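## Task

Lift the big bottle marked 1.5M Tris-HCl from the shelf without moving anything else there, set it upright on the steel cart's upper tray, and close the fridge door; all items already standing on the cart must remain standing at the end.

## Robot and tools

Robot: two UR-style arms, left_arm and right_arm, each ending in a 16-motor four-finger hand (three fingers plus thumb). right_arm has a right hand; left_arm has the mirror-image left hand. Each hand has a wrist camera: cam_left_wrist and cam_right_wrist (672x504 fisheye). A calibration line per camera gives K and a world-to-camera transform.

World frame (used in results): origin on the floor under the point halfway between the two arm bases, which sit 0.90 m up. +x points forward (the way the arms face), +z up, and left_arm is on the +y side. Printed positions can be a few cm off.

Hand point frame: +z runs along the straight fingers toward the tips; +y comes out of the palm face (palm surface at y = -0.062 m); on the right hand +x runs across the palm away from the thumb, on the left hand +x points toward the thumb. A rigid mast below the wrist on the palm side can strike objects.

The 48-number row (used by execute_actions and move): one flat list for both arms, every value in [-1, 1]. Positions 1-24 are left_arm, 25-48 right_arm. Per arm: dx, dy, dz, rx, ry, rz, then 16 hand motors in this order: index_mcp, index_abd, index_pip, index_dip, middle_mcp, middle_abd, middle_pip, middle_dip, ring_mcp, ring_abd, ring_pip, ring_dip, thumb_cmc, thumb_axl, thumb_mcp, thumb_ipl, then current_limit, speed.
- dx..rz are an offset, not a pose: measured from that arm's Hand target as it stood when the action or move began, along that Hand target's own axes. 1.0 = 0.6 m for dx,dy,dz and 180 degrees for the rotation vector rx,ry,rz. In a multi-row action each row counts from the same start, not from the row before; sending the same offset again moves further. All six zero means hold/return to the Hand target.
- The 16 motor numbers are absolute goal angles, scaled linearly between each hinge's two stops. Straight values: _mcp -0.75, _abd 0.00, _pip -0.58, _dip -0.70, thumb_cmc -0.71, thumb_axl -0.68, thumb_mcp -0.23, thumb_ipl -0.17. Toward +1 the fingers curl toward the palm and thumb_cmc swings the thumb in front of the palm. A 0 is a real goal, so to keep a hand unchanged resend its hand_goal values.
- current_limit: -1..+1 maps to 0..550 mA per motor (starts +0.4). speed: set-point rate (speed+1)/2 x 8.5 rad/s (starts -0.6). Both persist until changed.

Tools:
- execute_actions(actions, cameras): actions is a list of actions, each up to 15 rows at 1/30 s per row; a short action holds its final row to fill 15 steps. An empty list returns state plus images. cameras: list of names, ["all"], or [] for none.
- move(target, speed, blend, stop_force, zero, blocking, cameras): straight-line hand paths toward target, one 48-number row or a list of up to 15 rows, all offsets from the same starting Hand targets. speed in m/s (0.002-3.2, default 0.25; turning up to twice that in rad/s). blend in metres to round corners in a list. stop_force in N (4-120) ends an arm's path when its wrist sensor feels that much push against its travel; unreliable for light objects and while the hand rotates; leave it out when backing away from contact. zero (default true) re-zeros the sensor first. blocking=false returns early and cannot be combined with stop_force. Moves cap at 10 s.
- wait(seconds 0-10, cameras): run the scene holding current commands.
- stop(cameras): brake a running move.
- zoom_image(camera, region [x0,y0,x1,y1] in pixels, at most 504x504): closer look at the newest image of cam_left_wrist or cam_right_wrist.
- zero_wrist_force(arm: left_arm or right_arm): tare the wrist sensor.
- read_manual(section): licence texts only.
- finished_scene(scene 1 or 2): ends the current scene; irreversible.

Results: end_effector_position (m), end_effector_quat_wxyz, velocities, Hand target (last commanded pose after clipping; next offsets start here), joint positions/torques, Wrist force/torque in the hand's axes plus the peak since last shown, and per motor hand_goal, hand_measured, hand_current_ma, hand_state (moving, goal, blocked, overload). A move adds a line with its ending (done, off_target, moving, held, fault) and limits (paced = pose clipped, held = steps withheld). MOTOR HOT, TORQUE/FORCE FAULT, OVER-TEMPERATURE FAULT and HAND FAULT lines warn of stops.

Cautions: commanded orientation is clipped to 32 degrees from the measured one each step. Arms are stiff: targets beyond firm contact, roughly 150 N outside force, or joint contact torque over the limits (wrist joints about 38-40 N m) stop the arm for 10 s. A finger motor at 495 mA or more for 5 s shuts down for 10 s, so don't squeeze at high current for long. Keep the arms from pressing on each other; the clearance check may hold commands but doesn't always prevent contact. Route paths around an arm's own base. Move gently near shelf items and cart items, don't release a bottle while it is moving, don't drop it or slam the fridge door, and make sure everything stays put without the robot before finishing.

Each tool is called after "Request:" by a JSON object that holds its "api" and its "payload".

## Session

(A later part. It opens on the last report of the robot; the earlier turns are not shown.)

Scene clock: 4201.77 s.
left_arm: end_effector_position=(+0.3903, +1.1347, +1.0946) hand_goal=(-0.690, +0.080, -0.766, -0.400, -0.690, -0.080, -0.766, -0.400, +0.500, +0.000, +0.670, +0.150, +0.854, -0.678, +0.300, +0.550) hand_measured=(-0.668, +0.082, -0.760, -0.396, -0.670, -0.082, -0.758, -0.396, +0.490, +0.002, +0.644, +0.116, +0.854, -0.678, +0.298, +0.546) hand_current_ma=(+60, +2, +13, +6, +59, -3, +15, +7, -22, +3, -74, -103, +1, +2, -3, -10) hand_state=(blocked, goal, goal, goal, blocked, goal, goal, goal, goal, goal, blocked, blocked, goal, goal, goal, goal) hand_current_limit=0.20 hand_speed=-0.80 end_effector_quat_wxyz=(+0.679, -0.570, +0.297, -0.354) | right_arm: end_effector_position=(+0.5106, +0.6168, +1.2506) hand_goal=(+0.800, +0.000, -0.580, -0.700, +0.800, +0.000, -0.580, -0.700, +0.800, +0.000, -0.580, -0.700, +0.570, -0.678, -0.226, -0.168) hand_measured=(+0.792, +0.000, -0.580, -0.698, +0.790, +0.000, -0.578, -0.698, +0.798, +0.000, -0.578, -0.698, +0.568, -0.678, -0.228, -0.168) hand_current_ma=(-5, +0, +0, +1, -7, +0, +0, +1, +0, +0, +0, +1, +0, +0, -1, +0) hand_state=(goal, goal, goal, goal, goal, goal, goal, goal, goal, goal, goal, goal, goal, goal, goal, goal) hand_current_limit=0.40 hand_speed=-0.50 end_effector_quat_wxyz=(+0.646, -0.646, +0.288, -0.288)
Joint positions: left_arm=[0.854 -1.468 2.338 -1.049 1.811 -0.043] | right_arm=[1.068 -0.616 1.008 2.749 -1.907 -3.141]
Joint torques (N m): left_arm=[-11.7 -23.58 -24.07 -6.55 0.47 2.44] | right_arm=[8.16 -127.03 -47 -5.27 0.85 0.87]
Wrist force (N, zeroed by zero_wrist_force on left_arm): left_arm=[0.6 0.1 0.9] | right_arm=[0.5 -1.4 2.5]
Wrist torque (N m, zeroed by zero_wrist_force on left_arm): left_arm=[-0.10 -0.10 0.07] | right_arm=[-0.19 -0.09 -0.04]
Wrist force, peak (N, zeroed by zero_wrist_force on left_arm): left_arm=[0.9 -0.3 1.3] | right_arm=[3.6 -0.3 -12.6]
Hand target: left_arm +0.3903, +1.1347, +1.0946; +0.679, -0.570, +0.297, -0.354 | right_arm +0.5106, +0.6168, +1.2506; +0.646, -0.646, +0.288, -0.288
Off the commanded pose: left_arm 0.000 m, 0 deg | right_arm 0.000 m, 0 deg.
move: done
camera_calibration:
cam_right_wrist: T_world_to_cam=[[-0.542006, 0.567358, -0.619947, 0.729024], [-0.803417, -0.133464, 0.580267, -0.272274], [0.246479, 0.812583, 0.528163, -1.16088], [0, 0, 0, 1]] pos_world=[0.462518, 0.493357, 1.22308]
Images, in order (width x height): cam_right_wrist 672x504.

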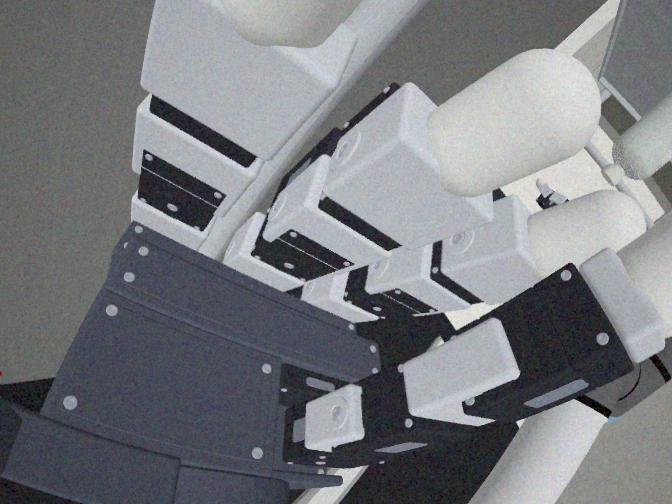

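Request:
{"api": "move", "payload": {"target": [0,0,0,0,0,0,-0.69,0.08,-0.766,-0.4,-0.69,-0.08,-0.766,-0.4,0.5,0,0.67,0.15,0.854,-0.677,0.3,0.55,0.2,-0.8,0.0968,0,0.1741,0,0,0,0.8,0,-0.58,-0.7,0.8,0,-0.58,-0.7,0.8,0,-0.58,-0.7,0.571,-0.678,-0.226,-0.168,0.4,-0.5], "speed": 0.04, "stop_force": 30, "cameras": ["cam_right_wrist"]}}

Scene clock: 4213.60 s.
left_arm: end_effector_position=(+0.3903, +1.1347, +1.0946) hand_goal=(-0.690, +0.080, -0.766, -0.400, -0.690, -0.080, -0.766, -0.400, +0.500, +0.000, +0.670, +0.150, +0.854, -0.678, +0.300, +0.550) hand_measured=(-0.668, +0.082, -0.760, -0.396, -0.670, -0.082, -0.758, -0.396, +0.490, +0.002, +0.644, +0.116, +0.854, -0.678, +0.298, +0.546) hand_current_ma=(+60, +2, +13, +6, +59, -3, +15, +7, -22, +3, -74, -103, +1, +2, -3, -10) hand_state=(blocked, goal, goal, goal, blocked, goal, goal, goal, goal, goal, blocked, blocked, goal, goal, goal, goal) hand_current_limit=0.20 hand_speed=-0.80 end_effector_quat_wxyz=(+0.679, -0.570, +0.297, -0.354) | right_arm: end_effector_position=(+0.5762, +0.6320, +1.2507) hand_goal=(+0.800, +0.000, -0.580, -0.700, +0.800, +0.000, -0.580, -0.700, +0.800, +0.000, -0.580, -0.700, +0.570, -0.678, -0.226, -0.168) hand_measured=(+0.792, +0.000, -0.580, -0.698, +0.822, +0.000, -0.578, -0.698, +0.798, +0.000, -0.578, -0.698, +0.570, -0.678, -0.228, -0.168) hand_current_ma=(-5, +0, +0, +1, +27, +0, +0, +1, +0, +0, +0, +1, +0, +0, -1, +0) hand_state=(goal, goal, goal, goal, blocked, goal, goal, goal, goal, goal, goal, goal, goal, goal, goal, goal) hand_current_limit=0.40 hand_speed=-0.50 end_effector_quat_wxyz=(+0.646, -0.646, +0.288, -0.287)
Joint positions: left_arm=[0.854 -1.468 2.338 -1.049 1.811 -0.043] | right_arm=[1.021 -0.544 0.868 2.818 -1.859 -3.141]
Joint torques (N m): left_arm=[-12.85 -23.26 -25.07 -6.54 0.67 2.51] | right_arm=[-55.37 -104.83 -48.99 -5.21 -13.95 -2.6]
Wrist force (N, zeroed by zero_wrist_force on left_arm): left_arm=[0.7 -0.3 0.5] | right_arm=[-37.8 0.9 -1.7]
Wrist torque (N m, zeroed by zero_wrist_force on left_arm): left_arm=[-0.12 -0.12 0.08] | right_arm=[0.02 0.02 -1.62]
Wrist force, peak (N, zeroed by zero_wrist_force on left_arm): left_arm=[0.9 -0.4 1.2] | right_arm=[-53.7 -7.3 -19.9]
Hand target: left_arm +0.3903, +1.1347, +1.0946; +0.679, -0.570, +0.297, -0.354 | right_arm +0.5762, +0.6320, +1.2507; +0.646, -0.646, +0.288, -0.287 (not the last commanded pose)
Off the commanded pose: left_arm 0.000 m, 0 deg | right_arm 0.052 m, 0 deg.
move: contact (right_arm)
camera_calibration:
cam_right_wrist: T_world_to_cam=[[-0.542297, 0.567101, -0.619928, 0.756216], [-0.803375, -0.133985, 0.580204, -0.217222], [0.245973, 0.812677, 0.528255, -1.18929], [0, 0, 0, 1]] pos_world=[0.528118, 0.508557, 1.22308]
Images, in order (width x height): cam_right_wrist 672x504.

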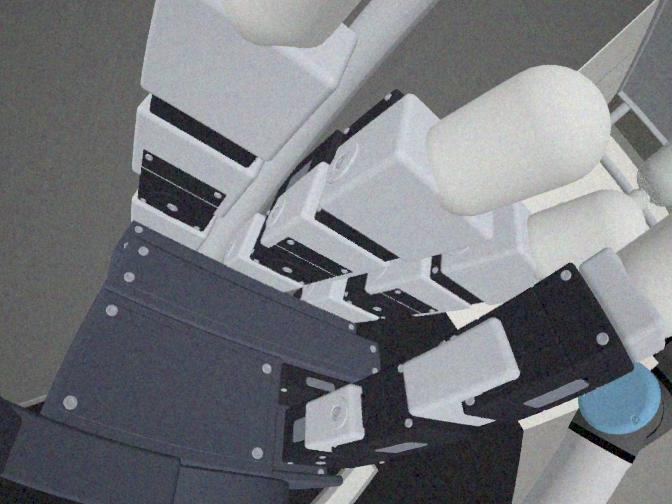

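Request:
{"api": "move", "payload": {"target": [[0,0,0,0,0,0,-0.69,0.08,-0.766,-0.4,-0.69,-0.08,-0.766,-0.4,0.5,0,0.67,0.15,0.854,-0.677,0.3,0.55,0.2,-0.8,-0.01,0,-0.01,0,0,0,0.8,0,-0.58,-0.7,0.8,0,-0.58,-0.7,0.8,0,-0.58,-0.7,0.571,-0.678,-0.226,-0.168,0.4,-0.5],[0,0,0,0,0,0,-0.69,0.08,-0.766,-0.4,-0.69,-0.08,-0.766,-0.4,0.5,0,0.67,0.15,0.854,-0.677,0.3,0.55,0.2,-0.8,-0.01,0,-0.2,0,0,0,0.8,0,-0.58,-0.7,0.8,0,-0.58,-0.7,0.8,0,-0.58,-0.7,0.571,-0.678,-0.226,-0.168,0.4,-0.5]], "speed": 0.08}}

Request:
{"api": "move", "payload": {"target": [0,0,0,0,0,0,-0.69,0.08,-0.766,-0.4,-0.69,-0.08,-0.766,-0.4,0.5,0,0.67,0.15,0.854,-0.677,0.3,0.55,0.2,-0.8,0,0,-0.05,0,0,0,-0.754,0,-0.58,-0.7,-0.754,0,-0.58,-0.7,-0.754,0,-0.58,-0.7,0.2,-0.678,-0.9,-0.168,0.4,-0.7], "speed": 0.15, "cameras": ["cam_right_wrist"]}}

Scene clock: 4232.97 s.
left_arm: end_effector_position=(+0.3903, +1.1347, +1.0946) hand_goal=(-0.690, +0.080, -0.766, -0.400, -0.690, -0.080, -0.766, -0.400, +0.500, +0.000, +0.670, +0.150, +0.854, -0.678, +0.300, +0.550) hand_measured=(-0.668, +0.082, -0.760, -0.396, -0.670, -0.082, -0.758, -0.396, +0.490, +0.002, +0.644, +0.116, +0.854, -0.678, +0.298, +0.546) hand_current_ma=(+60, +2, +13, +6, +59, -3, +15, +7, -22, +3, -74, -103, +1, +2, -3, -10) hand_state=(blocked, goal, goal, goal, blocked, goal, goal, goal, goal, goal, blocked, blocked, goal, goal, goal, goal) hand_current_limit=0.20 hand_speed=-0.80 end_effector_quat_wxyz=(+0.679, -0.570, +0.297, -0.354) | right_arm: end_effector_position=(+0.4829, +0.5562, +1.2508) hand_goal=(+0.800, +0.000, -0.580, -0.700, +0.800, +0.000, -0.580, -0.700, +0.800, +0.000, -0.580, -0.700, +0.570, -0.678, -0.226, -0.168) hand_measured=(+0.792, +0.000, -0.580, -0.698, +0.798, +0.000, -0.578, -0.698, +0.798, +0.000, -0.578, -0.698, +0.570, -0.678, -0.228, -0.168) hand_current_ma=(-5, +0, +0, +1, +0, +0, +0, +1, +0, +0, +0, +1, +0, +0, -1, +0) hand_state=(goal, goal, goal, goal, goal, goal, goal, goal, goal, goal, goal, goal, goal, goal, goal, goal) hand_current_limit=0.40 hand_speed=-0.50 end_effector_quat_wxyz=(+0.646, -0.646, +0.288, -0.287)
Joint positions: left_arm=[0.854 -1.468 2.338 -1.049 1.811 -0.043] | right_arm=[1.063 -0.726 1.222 2.646 -1.901 -3.141]
Joint torques (N m): left_arm=[-11.5 -23.26 -24.57 -6.6 0.84 2.23] | right_arm=[-10.96 -98.92 -32.94 1.11 1 -2.9]
Wrist force (N, zeroed by zero_wrist_force on left_arm): left_arm=[0.4 -0.2 0.6] | right_arm=[0.3 -1.4 2.2]
Wrist torque (N m, zeroed by zero_wrist_force on left_arm): left_arm=[-0.11 -0.09 0.07] | right_arm=[-0.15 -0.06 -0.04]
Wrist force, peak (N, zeroed by zero_wrist_force on left_arm): left_arm=[1.0 -0.4 1.1] | right_arm=[-38.5 0.5 -2.0]
Hand target: left_arm +0.3903, +1.1347, +1.0946; +0.679, -0.570, +0.297, -0.354 | right_arm +0.4830, +0.5562, +1.2507; +0.646, -0.646, +0.288, -0.287
Off the commanded pose: left_arm 0.000 m, 0 deg | right_arm 0.000 m, 0 deg.
move: done

Scene clock: 4234.80 s.
left_arm: end_effector_position=(+0.3903, +1.1347, +1.0946) hand_goal=(-0.690, +0.080, -0.766, -0.400, -0.690, -0.080, -0.766, -0.400, +0.500, +0.000, +0.670, +0.150, +0.854, -0.678, +0.300, +0.550) hand_measured=(-0.668, +0.082, -0.760, -0.396, -0.670, -0.082, -0.758, -0.396, +0.490, +0.002, +0.644, +0.116, +0.854, -0.678, +0.298, +0.546) hand_current_ma=(+60, +2, +13, +6, +59, -3, +15, +7, -22, +3, -74, -103, +1, +2, -3, -10) hand_state=(blocked, goal, goal, goal, blocked, goal, goal, goal, goal, goal, blocked, blocked, goal, goal, goal, goal) hand_current_limit=0.20 hand_speed=-0.80 end_effector_quat_wxyz=(+0.679, -0.570, +0.297, -0.354) | right_arm: end_effector_position=(+0.4607, +0.5361, +1.2507) hand_goal=(-0.754, +0.000, -0.580, -0.700, -0.754, +0.000, -0.580, -0.700, -0.754, +0.000, -0.580, -0.700, +0.200, -0.678, -0.900, -0.168) hand_measured=(-0.728, +0.000, -0.580, -0.698, -0.728, +0.000, -0.578, -0.698, -0.730, +0.000, -0.578, -0.698, +0.210, -0.678, -0.892, -0.168) hand_current_ma=(+36, +0, +0, +1, +34, +0, +0, +1, +29, +0, +0, +1, +7, +0, +8, +0) hand_state=(blocked, goal, goal, goal, blocked, goal, goal, goal, blocked, goal, goal, goal, goal, goal, goal, goal) hand_current_limit=0.40 hand_speed=-0.70 end_effector_quat_wxyz=(+0.646, -0.646, +0.288, -0.287)
Joint positions: left_arm=[0.854 -1.468 2.338 -1.049 1.811 -0.043] | right_arm=[1.074 -0.766 1.297 2.61 -1.912 -3.141]
Joint torques (N m): left_arm=[-10.71 -21.71 -24.86 -6.59 0.77 2.14] | right_arm=[-10.79 -85.33 -30.16 1.26 0.97 -1.27]
Wrist force (N, zeroed by zero_wrist_force on left_arm): left_arm=[0.7 -0.1 0.7] | right_arm=[0.4 -1.5 2.5]
Wrist torque (N m, zeroed by zero_wrist_force on left_arm): left_arm=[-0.11 -0.12 0.08] | right_arm=[-0.40 -0.09 -0.05]
Wrist force, peak (N, zeroed by zero_wrist_force on left_arm): left_arm=[0.7 -0.5 1.2] | right_arm=[0.8 -1.7 3.6]
Hand target: left_arm +0.3903, +1.1347, +1.0946; +0.679, -0.570, +0.297, -0.354 | right_arm +0.4607, +0.5361, +1.2507; +0.646, -0.646, +0.288, -0.287
Off the commanded pose: left_arm 0.000 m, 0 deg | right_arm 0.000 m, 0 deg.
move: done
camera_calibration:
cam_right_wrist: T_world_to_cam=[[-0.542246, 0.56711, -0.619963, 0.748047], [-0.803409, -0.13395, 0.580165, -0.322872], [0.245974, 0.812677, 0.528255, -1.083], [0, 0, 0, 1]] pos_world=[0.412618, 0.412657, 1.22318]
Images, in order (width x height): cam_right_wrist 672x504.

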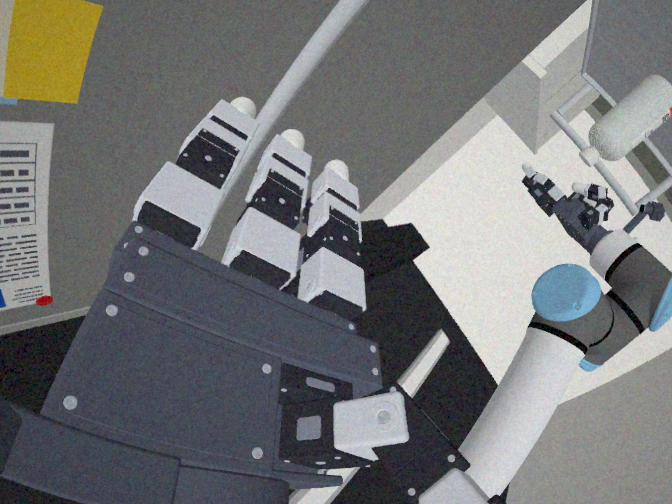

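Request:
{"api": "zoom_image", "payload": {"camera": "cam_right_wrist", "region": [340, 0, 600, 240]}}

Scaled by 1.938 from the camera's 672x504 image, which has a finer 960x720 frame.

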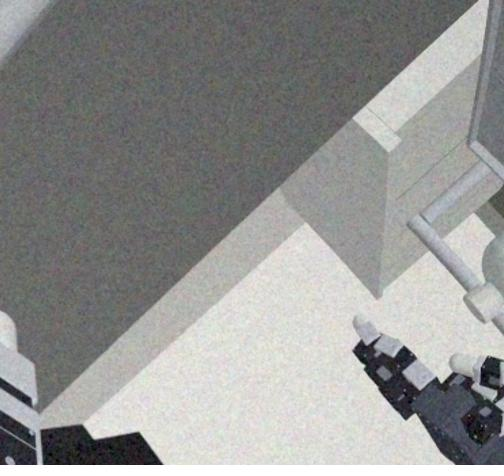

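Request:
{"api": "zoom_image", "payload": {"camera": "cam_right_wrist", "region": [230, 0, 500, 220]}}

Scaled by 1.867 from the camera's 672x504 image, which has a finer 960x720 frame.

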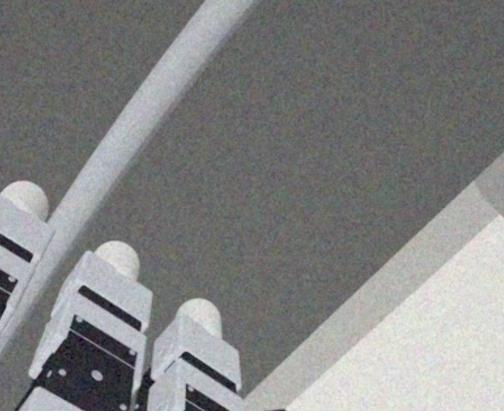

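Request:
{"api": "move", "payload": {"target": [[0,-0.3283,0.0579,0,0,0,-0.69,0.08,-0.766,-0.4,-0.69,-0.08,-0.766,-0.4,0.5,0,0.67,0.15,0.854,-0.677,0.3,0.55,0.2,-0.8,0.1138,0,-0.4613,0,-0.0667,0,-0.754,0,-0.58,-0.7,-0.754,0,-0.58,-0.7,-0.754,0,-0.58,-0.7,0.2,-0.678,-0.9,-0.168,0.4,-0.7],[0.3509,-0.3933,-0.2628,0,0.1368,-0.0241,-0.69,0.08,-0.766,-0.4,-0.69,-0.08,-0.766,-0.4,0.5,0,0.67,0.15,0.854,-0.677,0.3,0.55,0.2,-0.8,0.3553,0,-0.7908,0,-0.1556,0,-0.754,0,-0.58,-0.7,-0.754,0,-0.58,-0.7,-0.754,0,-0.58,-0.7,0.2,-0.678,-0.9,-0.168,0.4,-0.7]], "speed": 0.15, "cameras": ["cam_left_wrist","cam_right_wrist"]}}

Scene clock: 4345.03 s.
left_arm: end_effector_position=(+0.3502, +0.8498, +1.2996) hand_goal=(-0.690, +0.080, -0.766, -0.400, -0.690, -0.080, -0.766, -0.400, +0.500, +0.000, +0.670, +0.150, +0.854, -0.678, +0.300, +0.550) hand_measured=(-0.670, +0.082, -0.760, -0.396, -0.670, -0.082, -0.760, -0.396, +0.490, +0.002, +0.644, +0.116, +0.854, -0.678, +0.298, +0.546) hand_current_ma=(+58, +2, +13, +6, +56, -2, +14, +7, -22, +3, -74, -103, +0, +1, -3, -10) hand_state=(blocked, goal, goal, goal, goal, goal, goal, goal, goal, goal, blocked, blocked, goal, goal, goal, goal) hand_current_limit=0.20 hand_speed=-0.80 end_effector_quat_wxyz=(+0.587, -0.492, +0.414, -0.492) | right_arm: end_effector_position=(+0.2506, +0.0603, +1.2507) hand_goal=(-0.754, +0.000, -0.580, -0.700, -0.754, +0.000, -0.580, -0.700, -0.754, +0.000, -0.580, -0.700, +0.200, -0.678, -0.900, -0.168) hand_measured=(-0.728, +0.000, -0.580, -0.698, -0.730, +0.000, -0.578, -0.698, -0.732, +0.000, -0.578, -0.698, +0.208, -0.678, -0.892, -0.168) hand_current_ma=(+35, +0, +0, +1, +32, +0, +0, +1, +28, +0, +0, +1, +6, +0, +7, +0) hand_state=(blocked, goal, goal, goal, blocked, goal, goal, goal, blocked, goal, goal, goal, goal, goal, goal, goal) hand_current_limit=0.40 hand_speed=-0.70 end_effector_quat_wxyz=(+0.696, -0.696, +0.123, -0.123)
Joint positions: left_arm=[0.611 -2.168 2.396 -0.419 2.001 -0.081] | right_arm=[0.67 -1.474 2.454 2.161 -1.019 -3.141]
Joint torques (N m): left_arm=[-7.22 -7.01 -47.25 -5.87 0.71 2.28] | right_arm=[-10.75 -38.32 -18.58 1.66 1.12 2.03]
Wrist force (N, zeroed by zero_wrist_force on left_arm): left_arm=[0.4 0.5 0.9] | right_arm=[1.3 -1.3 2.3]
Wrist torque (N m, zeroed by zero_wrist_force on left_arm): left_arm=[0.04 -0.04 0.09] | right_arm=[-0.39 -0.13 0.05]
Wrist force, peak (N, zeroed by zero_wrist_force on left_arm): left_arm=[-1.0 0.3 2.5] | right_arm=[-0.2 -1.0 4.4]
Hand target: left_arm +0.3502, +0.8497, +1.2997; +0.587, -0.492, +0.414, -0.492 | right_arm +0.2506, +0.0603, +1.2506; +0.696, -0.696, +0.123, -0.123
Off the commanded pose: left_arm 0.000 m, 0 deg | right_arm 0.000 m, 0 deg.
move: done
camera_calibration:
cam_left_wrist: T_world_to_cam=[[-0.272126, 0.73468, 0.621444, -1.37005], [-0.71221, -0.588056, 0.383337, 0.204212], [0.647074, -0.338283, 0.683272, -0.700311], [0, 0, 0, 1]] pos_world=[0.225768, 0.889734, 1.25163]
cam_right_wrist: T_world_to_cam=[[-0.74489, 0.246328, -0.62005, 0.974166], [-0.646569, -0.495767, 0.579796, -0.572349], [-0.16458, 0.832789, 0.52856, -0.543375], [0, 0, 0, 1]] pos_world=[0.266155, -0.0711989, 1.22308]

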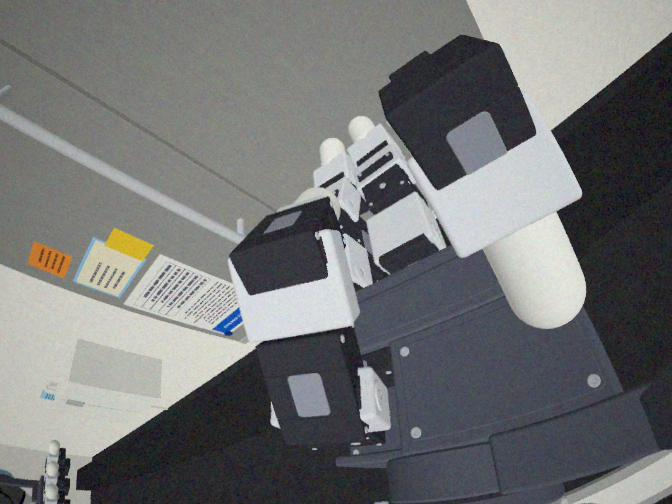

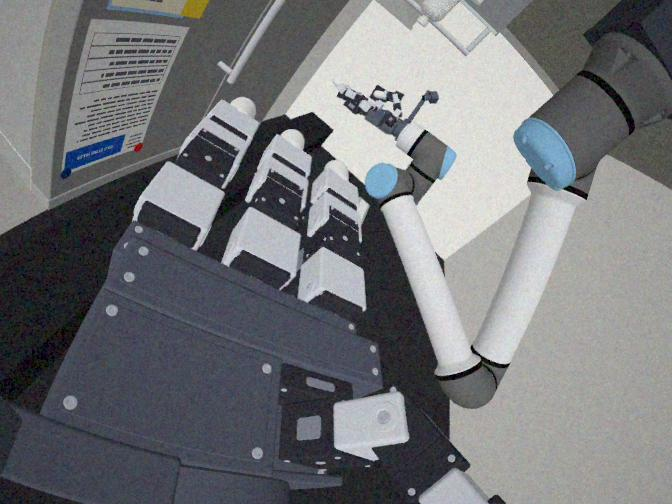

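Request:
{"api": "zoom_image", "payload": {"camera": "cam_left_wrist", "region": [0, 0, 320, 260]}}

Scaled by 1.575 from the camera's 672x504 image, which has a finer 960x720 frame.

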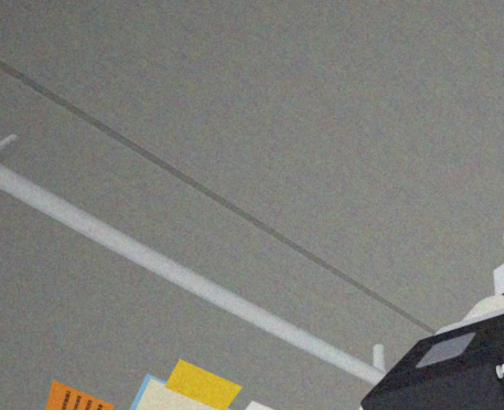

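Request:
{"api": "move", "payload": {"target": [0.4197,0.1221,0.2127,0,0.0547,-0.0096,0.8,0,-0.58,-0.7,0.8,0,-0.58,-0.7,0.8,0,-0.58,-0.7,0.571,-0.677,-0.226,-0.168,0.4,-0.5,0,0,0,0,0,0,-0.754,0,-0.58,-0.7,-0.754,0,-0.58,-0.7,-0.754,0,-0.58,-0.7,0.2,-0.678,-0.9,-0.168,0.4,-0.7], "speed": 0.15}}

Request:
{"api": "move", "payload": {"target": [0,0.0347,0.197,0,0,0,0.8,0,-0.58,-0.7,0.8,0,-0.58,-0.7,0.8,0,-0.58,-0.7,0.571,-0.677,-0.226,-0.168,0.4,-0.5,0,0,0,0,0,0,-0.754,0,-0.58,-0.7,-0.754,0,-0.58,-0.7,-0.754,0,-0.58,-0.7,0.2,-0.678,-0.9,-0.168,0.4,-0.7], "speed": 0.04, "stop_force": 25, "cameras": ["cam_left_wrist"]}}

Scene clock: 4415.93 s.
left_arm: end_effector_position=(+0.5300, +0.6257, +1.2497) hand_goal=(+0.800, +0.000, -0.580, -0.700, +0.800, +0.000, -0.580, -0.700, +0.800, +0.000, -0.580, -0.700, +0.570, -0.678, -0.226, -0.168) hand_measured=(+0.796, +0.004, -0.580, -0.698, +0.796, -0.002, -0.580, -0.698, +0.730, +0.002, +0.422, -0.096, +0.572, -0.678, -0.224, -0.166) hand_current_ma=(-7, +4, +0, +4, -7, -4, +0, +5, -263, +3, +385, +385, +4, +1, +2, +4) hand_state=(goal, goal, goal, goal, goal, goal, goal, goal, blocked, goal, blocked, blocked, goal, goal, goal, goal) hand_current_limit=0.40 hand_speed=-0.50 end_effector_quat_wxyz=(+0.541, -0.454, +0.455, -0.542) | right_arm: end_effector_position=(+0.2506, +0.0603, +1.2506) hand_goal=(-0.754, +0.000, -0.580, -0.700, -0.754, +0.000, -0.580, -0.700, -0.754, +0.000, -0.580, -0.700, +0.200, -0.678, -0.900, -0.168) hand_measured=(-0.728, +0.000, -0.580, -0.698, -0.730, +0.000, -0.578, -0.698, -0.732, +0.000, -0.578, -0.698, +0.208, -0.678, -0.892, -0.168) hand_current_ma=(+35, +0, +0, +1, +32, +0, +0, +1, +28, +0, +0, +1, +6, +0, +7, +0) hand_state=(blocked, goal, goal, goal, blocked, goal, goal, goal, blocked, goal, goal, goal, goal, goal, goal, goal) hand_current_limit=0.40 hand_speed=-0.70 end_effector_quat_wxyz=(+0.696, -0.696, +0.123, -0.123)
Joint positions: left_arm=[-0.298 -2.139 2.475 -0.518 1.278 0.053] | right_arm=[0.67 -1.474 2.455 2.161 -1.019 -3.141]
Joint torques (N m): left_arm=[-13.57 10.09 -36.64 -1.66 -0.87 -2.45] | right_arm=[-9.88 -42.41 -16.11 1.6 1 2.05]
Wrist force (N, zeroed by zero_wrist_force on left_arm): left_arm=[0.3 0.5 0.8] | right_arm=[0.9 -1.4 2.1]
Wrist torque (N m, zeroed by zero_wrist_force on left_arm): left_arm=[0.22 -0.01 -0.13] | right_arm=[-0.38 -0.08 0.02]
Wrist force, peak (N, zeroed by zero_wrist_force on left_arm): left_arm=[1.9 0.8 2.0] | right_arm=[1.0 -1.4 2.2]
Hand target: left_arm +0.5300, +0.6256, +1.2496; +0.541, -0.454, +0.455, -0.542 | right_arm +0.2506, +0.0603, +1.2506; +0.696, -0.696, +0.123, -0.123
Off the commanded pose: left_arm 0.000 m, 0 deg | right_arm 0.000 m, 0 deg.
move: done

Scene clock: 4418.80 s.
left_arm: end_effector_position=(+0.5965, +0.6256, +1.2495) hand_goal=(+0.800, +0.000, -0.580, -0.700, +0.800, +0.000, -0.580, -0.700, +0.800, +0.000, -0.580, -0.700, +0.570, -0.678, -0.226, -0.168) hand_measured=(+0.834, +0.002, -0.588, -0.706, +0.796, -0.002, -0.580, -0.698, +0.730, +0.002, +0.422, -0.096, +0.572, -0.678, -0.236, -0.172) hand_current_ma=(+112, +2, -17, -10, -6, -4, +0, +5, -263, +3, +385, +385, +3, +0, -29, -10) hand_state=(blocked, goal, goal, goal, goal, goal, goal, goal, blocked, goal, blocked, blocked, goal, goal, goal, goal) hand_current_limit=0.40 hand_speed=-0.50 end_effector_quat_wxyz=(+0.541, -0.454, +0.455, -0.542) | right_arm: end_effector_position=(+0.2506, +0.0603, +1.2506) hand_goal=(-0.754, +0.000, -0.580, -0.700, -0.754, +0.000, -0.580, -0.700, -0.754, +0.000, -0.580, -0.700, +0.200, -0.678, -0.900, -0.168) hand_measured=(-0.728, +0.000, -0.580, -0.698, -0.730, +0.000, -0.578, -0.698, -0.732, +0.000, -0.578, -0.698, +0.208, -0.678, -0.892, -0.168) hand_current_ma=(+35, +0, +0, +1, +32, +0, +0, +1, +28, +0, +0, +1, +6, +0, +7, +0) hand_state=(blocked, goal, goal, goal, blocked, goal, goal, goal, blocked, goal, goal, goal, goal, goal, goal, goal) hand_current_limit=0.40 hand_speed=-0.70 end_effector_quat_wxyz=(+0.696, -0.696, +0.123, -0.123)
Joint positions: left_arm=[-0.233 -1.962 2.393 -0.609 1.342 0.041] | right_arm=[0.67 -1.474 2.455 2.161 -1.019 -3.141]
Joint torques (N m): left_arm=[-15.91 9.43 -49.54 -2.3 0.79 2.4] | right_arm=[-11.4 -44.07 -15.81 1.65 0.98 2.02]
Wrist force (N, zeroed by zero_wrist_force on left_arm): left_arm=[-0.8 -0.8 -4.5] | right_arm=[0.7 -1.0 2.0]
Wrist torque (N m, zeroed by zero_wrist_force on left_arm): left_arm=[0.35 0.04 0.02] | right_arm=[-0.33 -0.05 0.01]
Wrist force, peak (N, zeroed by zero_wrist_force on left_arm): left_arm=[-2.5 -13.8 -33.8] | right_arm=[0.9 -1.2 2.2]
Hand target: left_arm +0.5965, +0.6256, +1.2495; +0.541, -0.454, +0.455, -0.542 (not the last commanded pose) | right_arm +0.2506, +0.0603, +1.2506; +0.696, -0.696, +0.123, -0.123
Off the commanded pose: left_arm 0.054 m, 0 deg | right_arm 0.000 m, 0 deg.
move: contact (left_arm)
camera_calibration:
cam_left_wrist: T_world_to_cam=[[-0.140374, 0.770698, 0.621546, -1.2084], [-0.80345, -0.455517, 0.383371, 0.238478], [0.578588, -0.445565, 0.68316, -0.793197], [0, 0, 0, 1]] pos_world=[0.480911, 0.686522, 1.20153]
Images, in order (width x height): cam_left_wrist 672x504.

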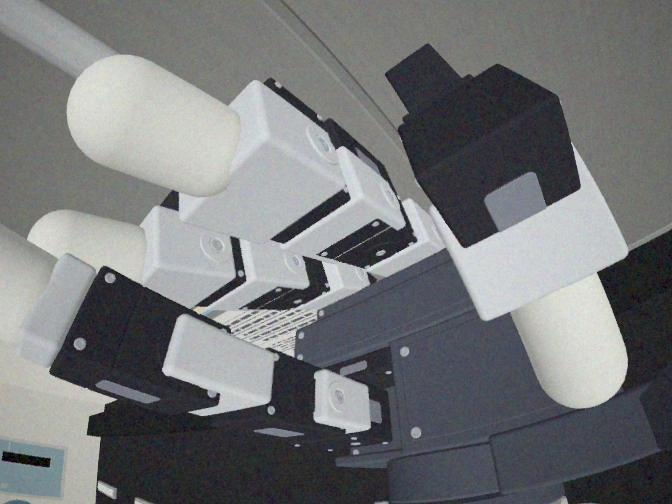

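Request:
{"api": "move", "payload": {"target": [0,-0.0289,-0.1641,0,0,0,0.6,0,-0.58,-0.7,0.6,0,-0.58,-0.7,0.5,0,0.4,-0.1,0.571,-0.677,-0.226,-0.168,0.4,-0.5,0,0,0,0,0,0,-0.754,0,-0.58,-0.7,-0.754,0,-0.58,-0.7,-0.754,0,-0.58,-0.7,0.2,-0.678,-0.9,-0.168,0.4,-0.7], "speed": 0.12, "cameras": ["cam_left_wrist","cam_right_wrist"]}}

Request:
{"api": "zoom_image", "payload": {"camera": "cam_left_wrist", "region": [100, 0, 480, 250]}}

Request:
{"api": "zoom_image", "payload": {"camera": "cam_right_wrist", "region": [330, 0, 600, 200]}}

Scene clock: 4431.73 s.
left_arm: end_effector_position=(+0.4966, +0.6256, +1.2496) hand_goal=(+0.600, +0.000, -0.580, -0.700, +0.600, +0.000, -0.580, -0.700, +0.500, +0.000, +0.400, -0.100, +0.570, -0.678, -0.226, -0.168) hand_measured=(+0.606, +0.002, -0.582, -0.702, +0.604, -0.002, -0.580, -0.698, +0.502, +0.002, +0.400, -0.098, +0.572, -0.678, -0.230, -0.170) hand_current_ma=(+11, +2, -3, -4, +8, -4, +0, +5, +4, +3, +1, +4, +3, +0, -7, -6) hand_state=(goal, goal, goal, goal, goal, goal, goal, goal, goal, goal, goal, goal, goal, goal, goal, goal) hand_current_limit=0.40 hand_speed=-0.50 end_effector_quat_wxyz=(+0.541, -0.454, +0.455, -0.542) | right_arm: end_effector_position=(+0.2506, +0.0603, +1.2506) hand_goal=(-0.754, +0.000, -0.580, -0.700, -0.754, +0.000, -0.580, -0.700, -0.754, +0.000, -0.580, -0.700, +0.200, -0.678, -0.900, -0.168) hand_measured=(-0.728, +0.000, -0.580, -0.698, -0.730, +0.000, -0.578, -0.698, -0.732, +0.000, -0.578, -0.698, +0.208, -0.678, -0.892, -0.168) hand_current_ma=(+35, +0, +0, +1, +32, +0, +0, +1, +28, +0, +0, +1, +6, +0, +7, +0) hand_state=(blocked, goal, goal, goal, blocked, goal, goal, goal, blocked, goal, goal, goal, goal, goal, goal, goal) hand_current_limit=0.40 hand_speed=-0.70 end_effector_quat_wxyz=(+0.696, -0.696, +0.123, -0.123)
Joint positions: left_arm=[-0.348 -2.244 2.512 -0.453 1.229 0.063] | right_arm=[0.67 -1.474 2.455 2.161 -1.019 -3.141]
Joint torques (N m): left_arm=[3.33 -3.85 -43.74 -3.65 -1.16 -2.35] | right_arm=[-10.61 -42.51 -16.03 1.6 0.75 2.1]
Wrist force (N, zeroed by zero_wrist_force on left_arm): left_arm=[0.0 0.3 0.9] | right_arm=[1.1 -1.3 2.0]
Wrist torque (N m, zeroed by zero_wrist_force on left_arm): left_arm=[0.12 0.02 -0.12] | right_arm=[-0.35 -0.11 0.04]
Wrist force, peak (N, zeroed by zero_wrist_force on left_arm): left_arm=[-0.7 -0.2 -5.8] | right_arm=[1.1 -1.4 2.3]
Hand target: left_arm +0.4965, +0.6257, +1.2495; +0.541, -0.454, +0.455, -0.542 | right_arm +0.2506, +0.0603, +1.2506; +0.696, -0.696, +0.123, -0.123
Off the commanded pose: left_arm 0.000 m, 0 deg | right_arm 0.000 m, 0 deg.
move: done
camera_calibration:
cam_left_wrist: T_world_to_cam=[[-0.140377, 0.770648, 0.621607, -1.22252], [-0.803516, -0.455498, 0.383254, 0.158328], [0.578495, -0.445671, 0.68317, -0.735367], [0, 0, 0, 1]] pos_world=[0.381011, 0.686522, 1.20163]
cam_right_wrist: T_world_to_cam=[[-0.74498, 0.246268, -0.619965, 0.974032], [-0.646487, -0.4957, 0.579945, -0.572662], [-0.164494, 0.832847, 0.528496, -0.543249], [0, 0, 0, 1]] pos_world=[0.266055, -0.0712989, 1.22308]

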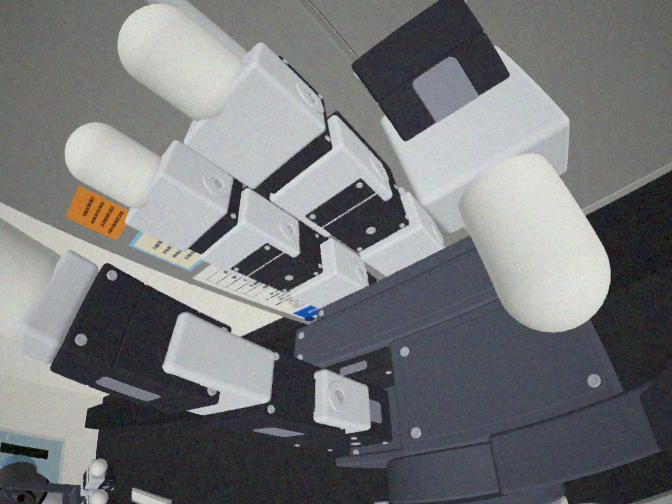

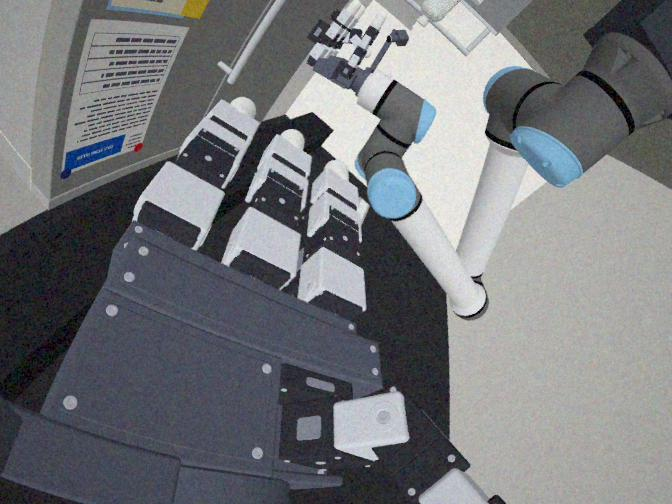

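Scaled by 1.326 from the camera's 672x504 image, which has a finer 960x720 frame.

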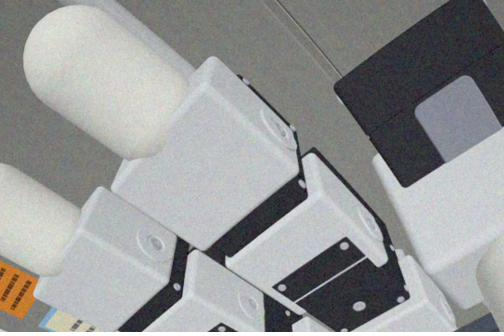

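Scaled by 1.867 from the camera's 672x504 image, which has a finer 960x720 frame.

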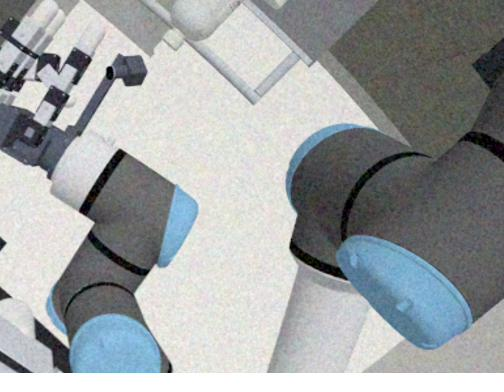

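Request:
{"api": "finished_scene", "payload": {"scene": 1}}

The scene is finished: the task was done.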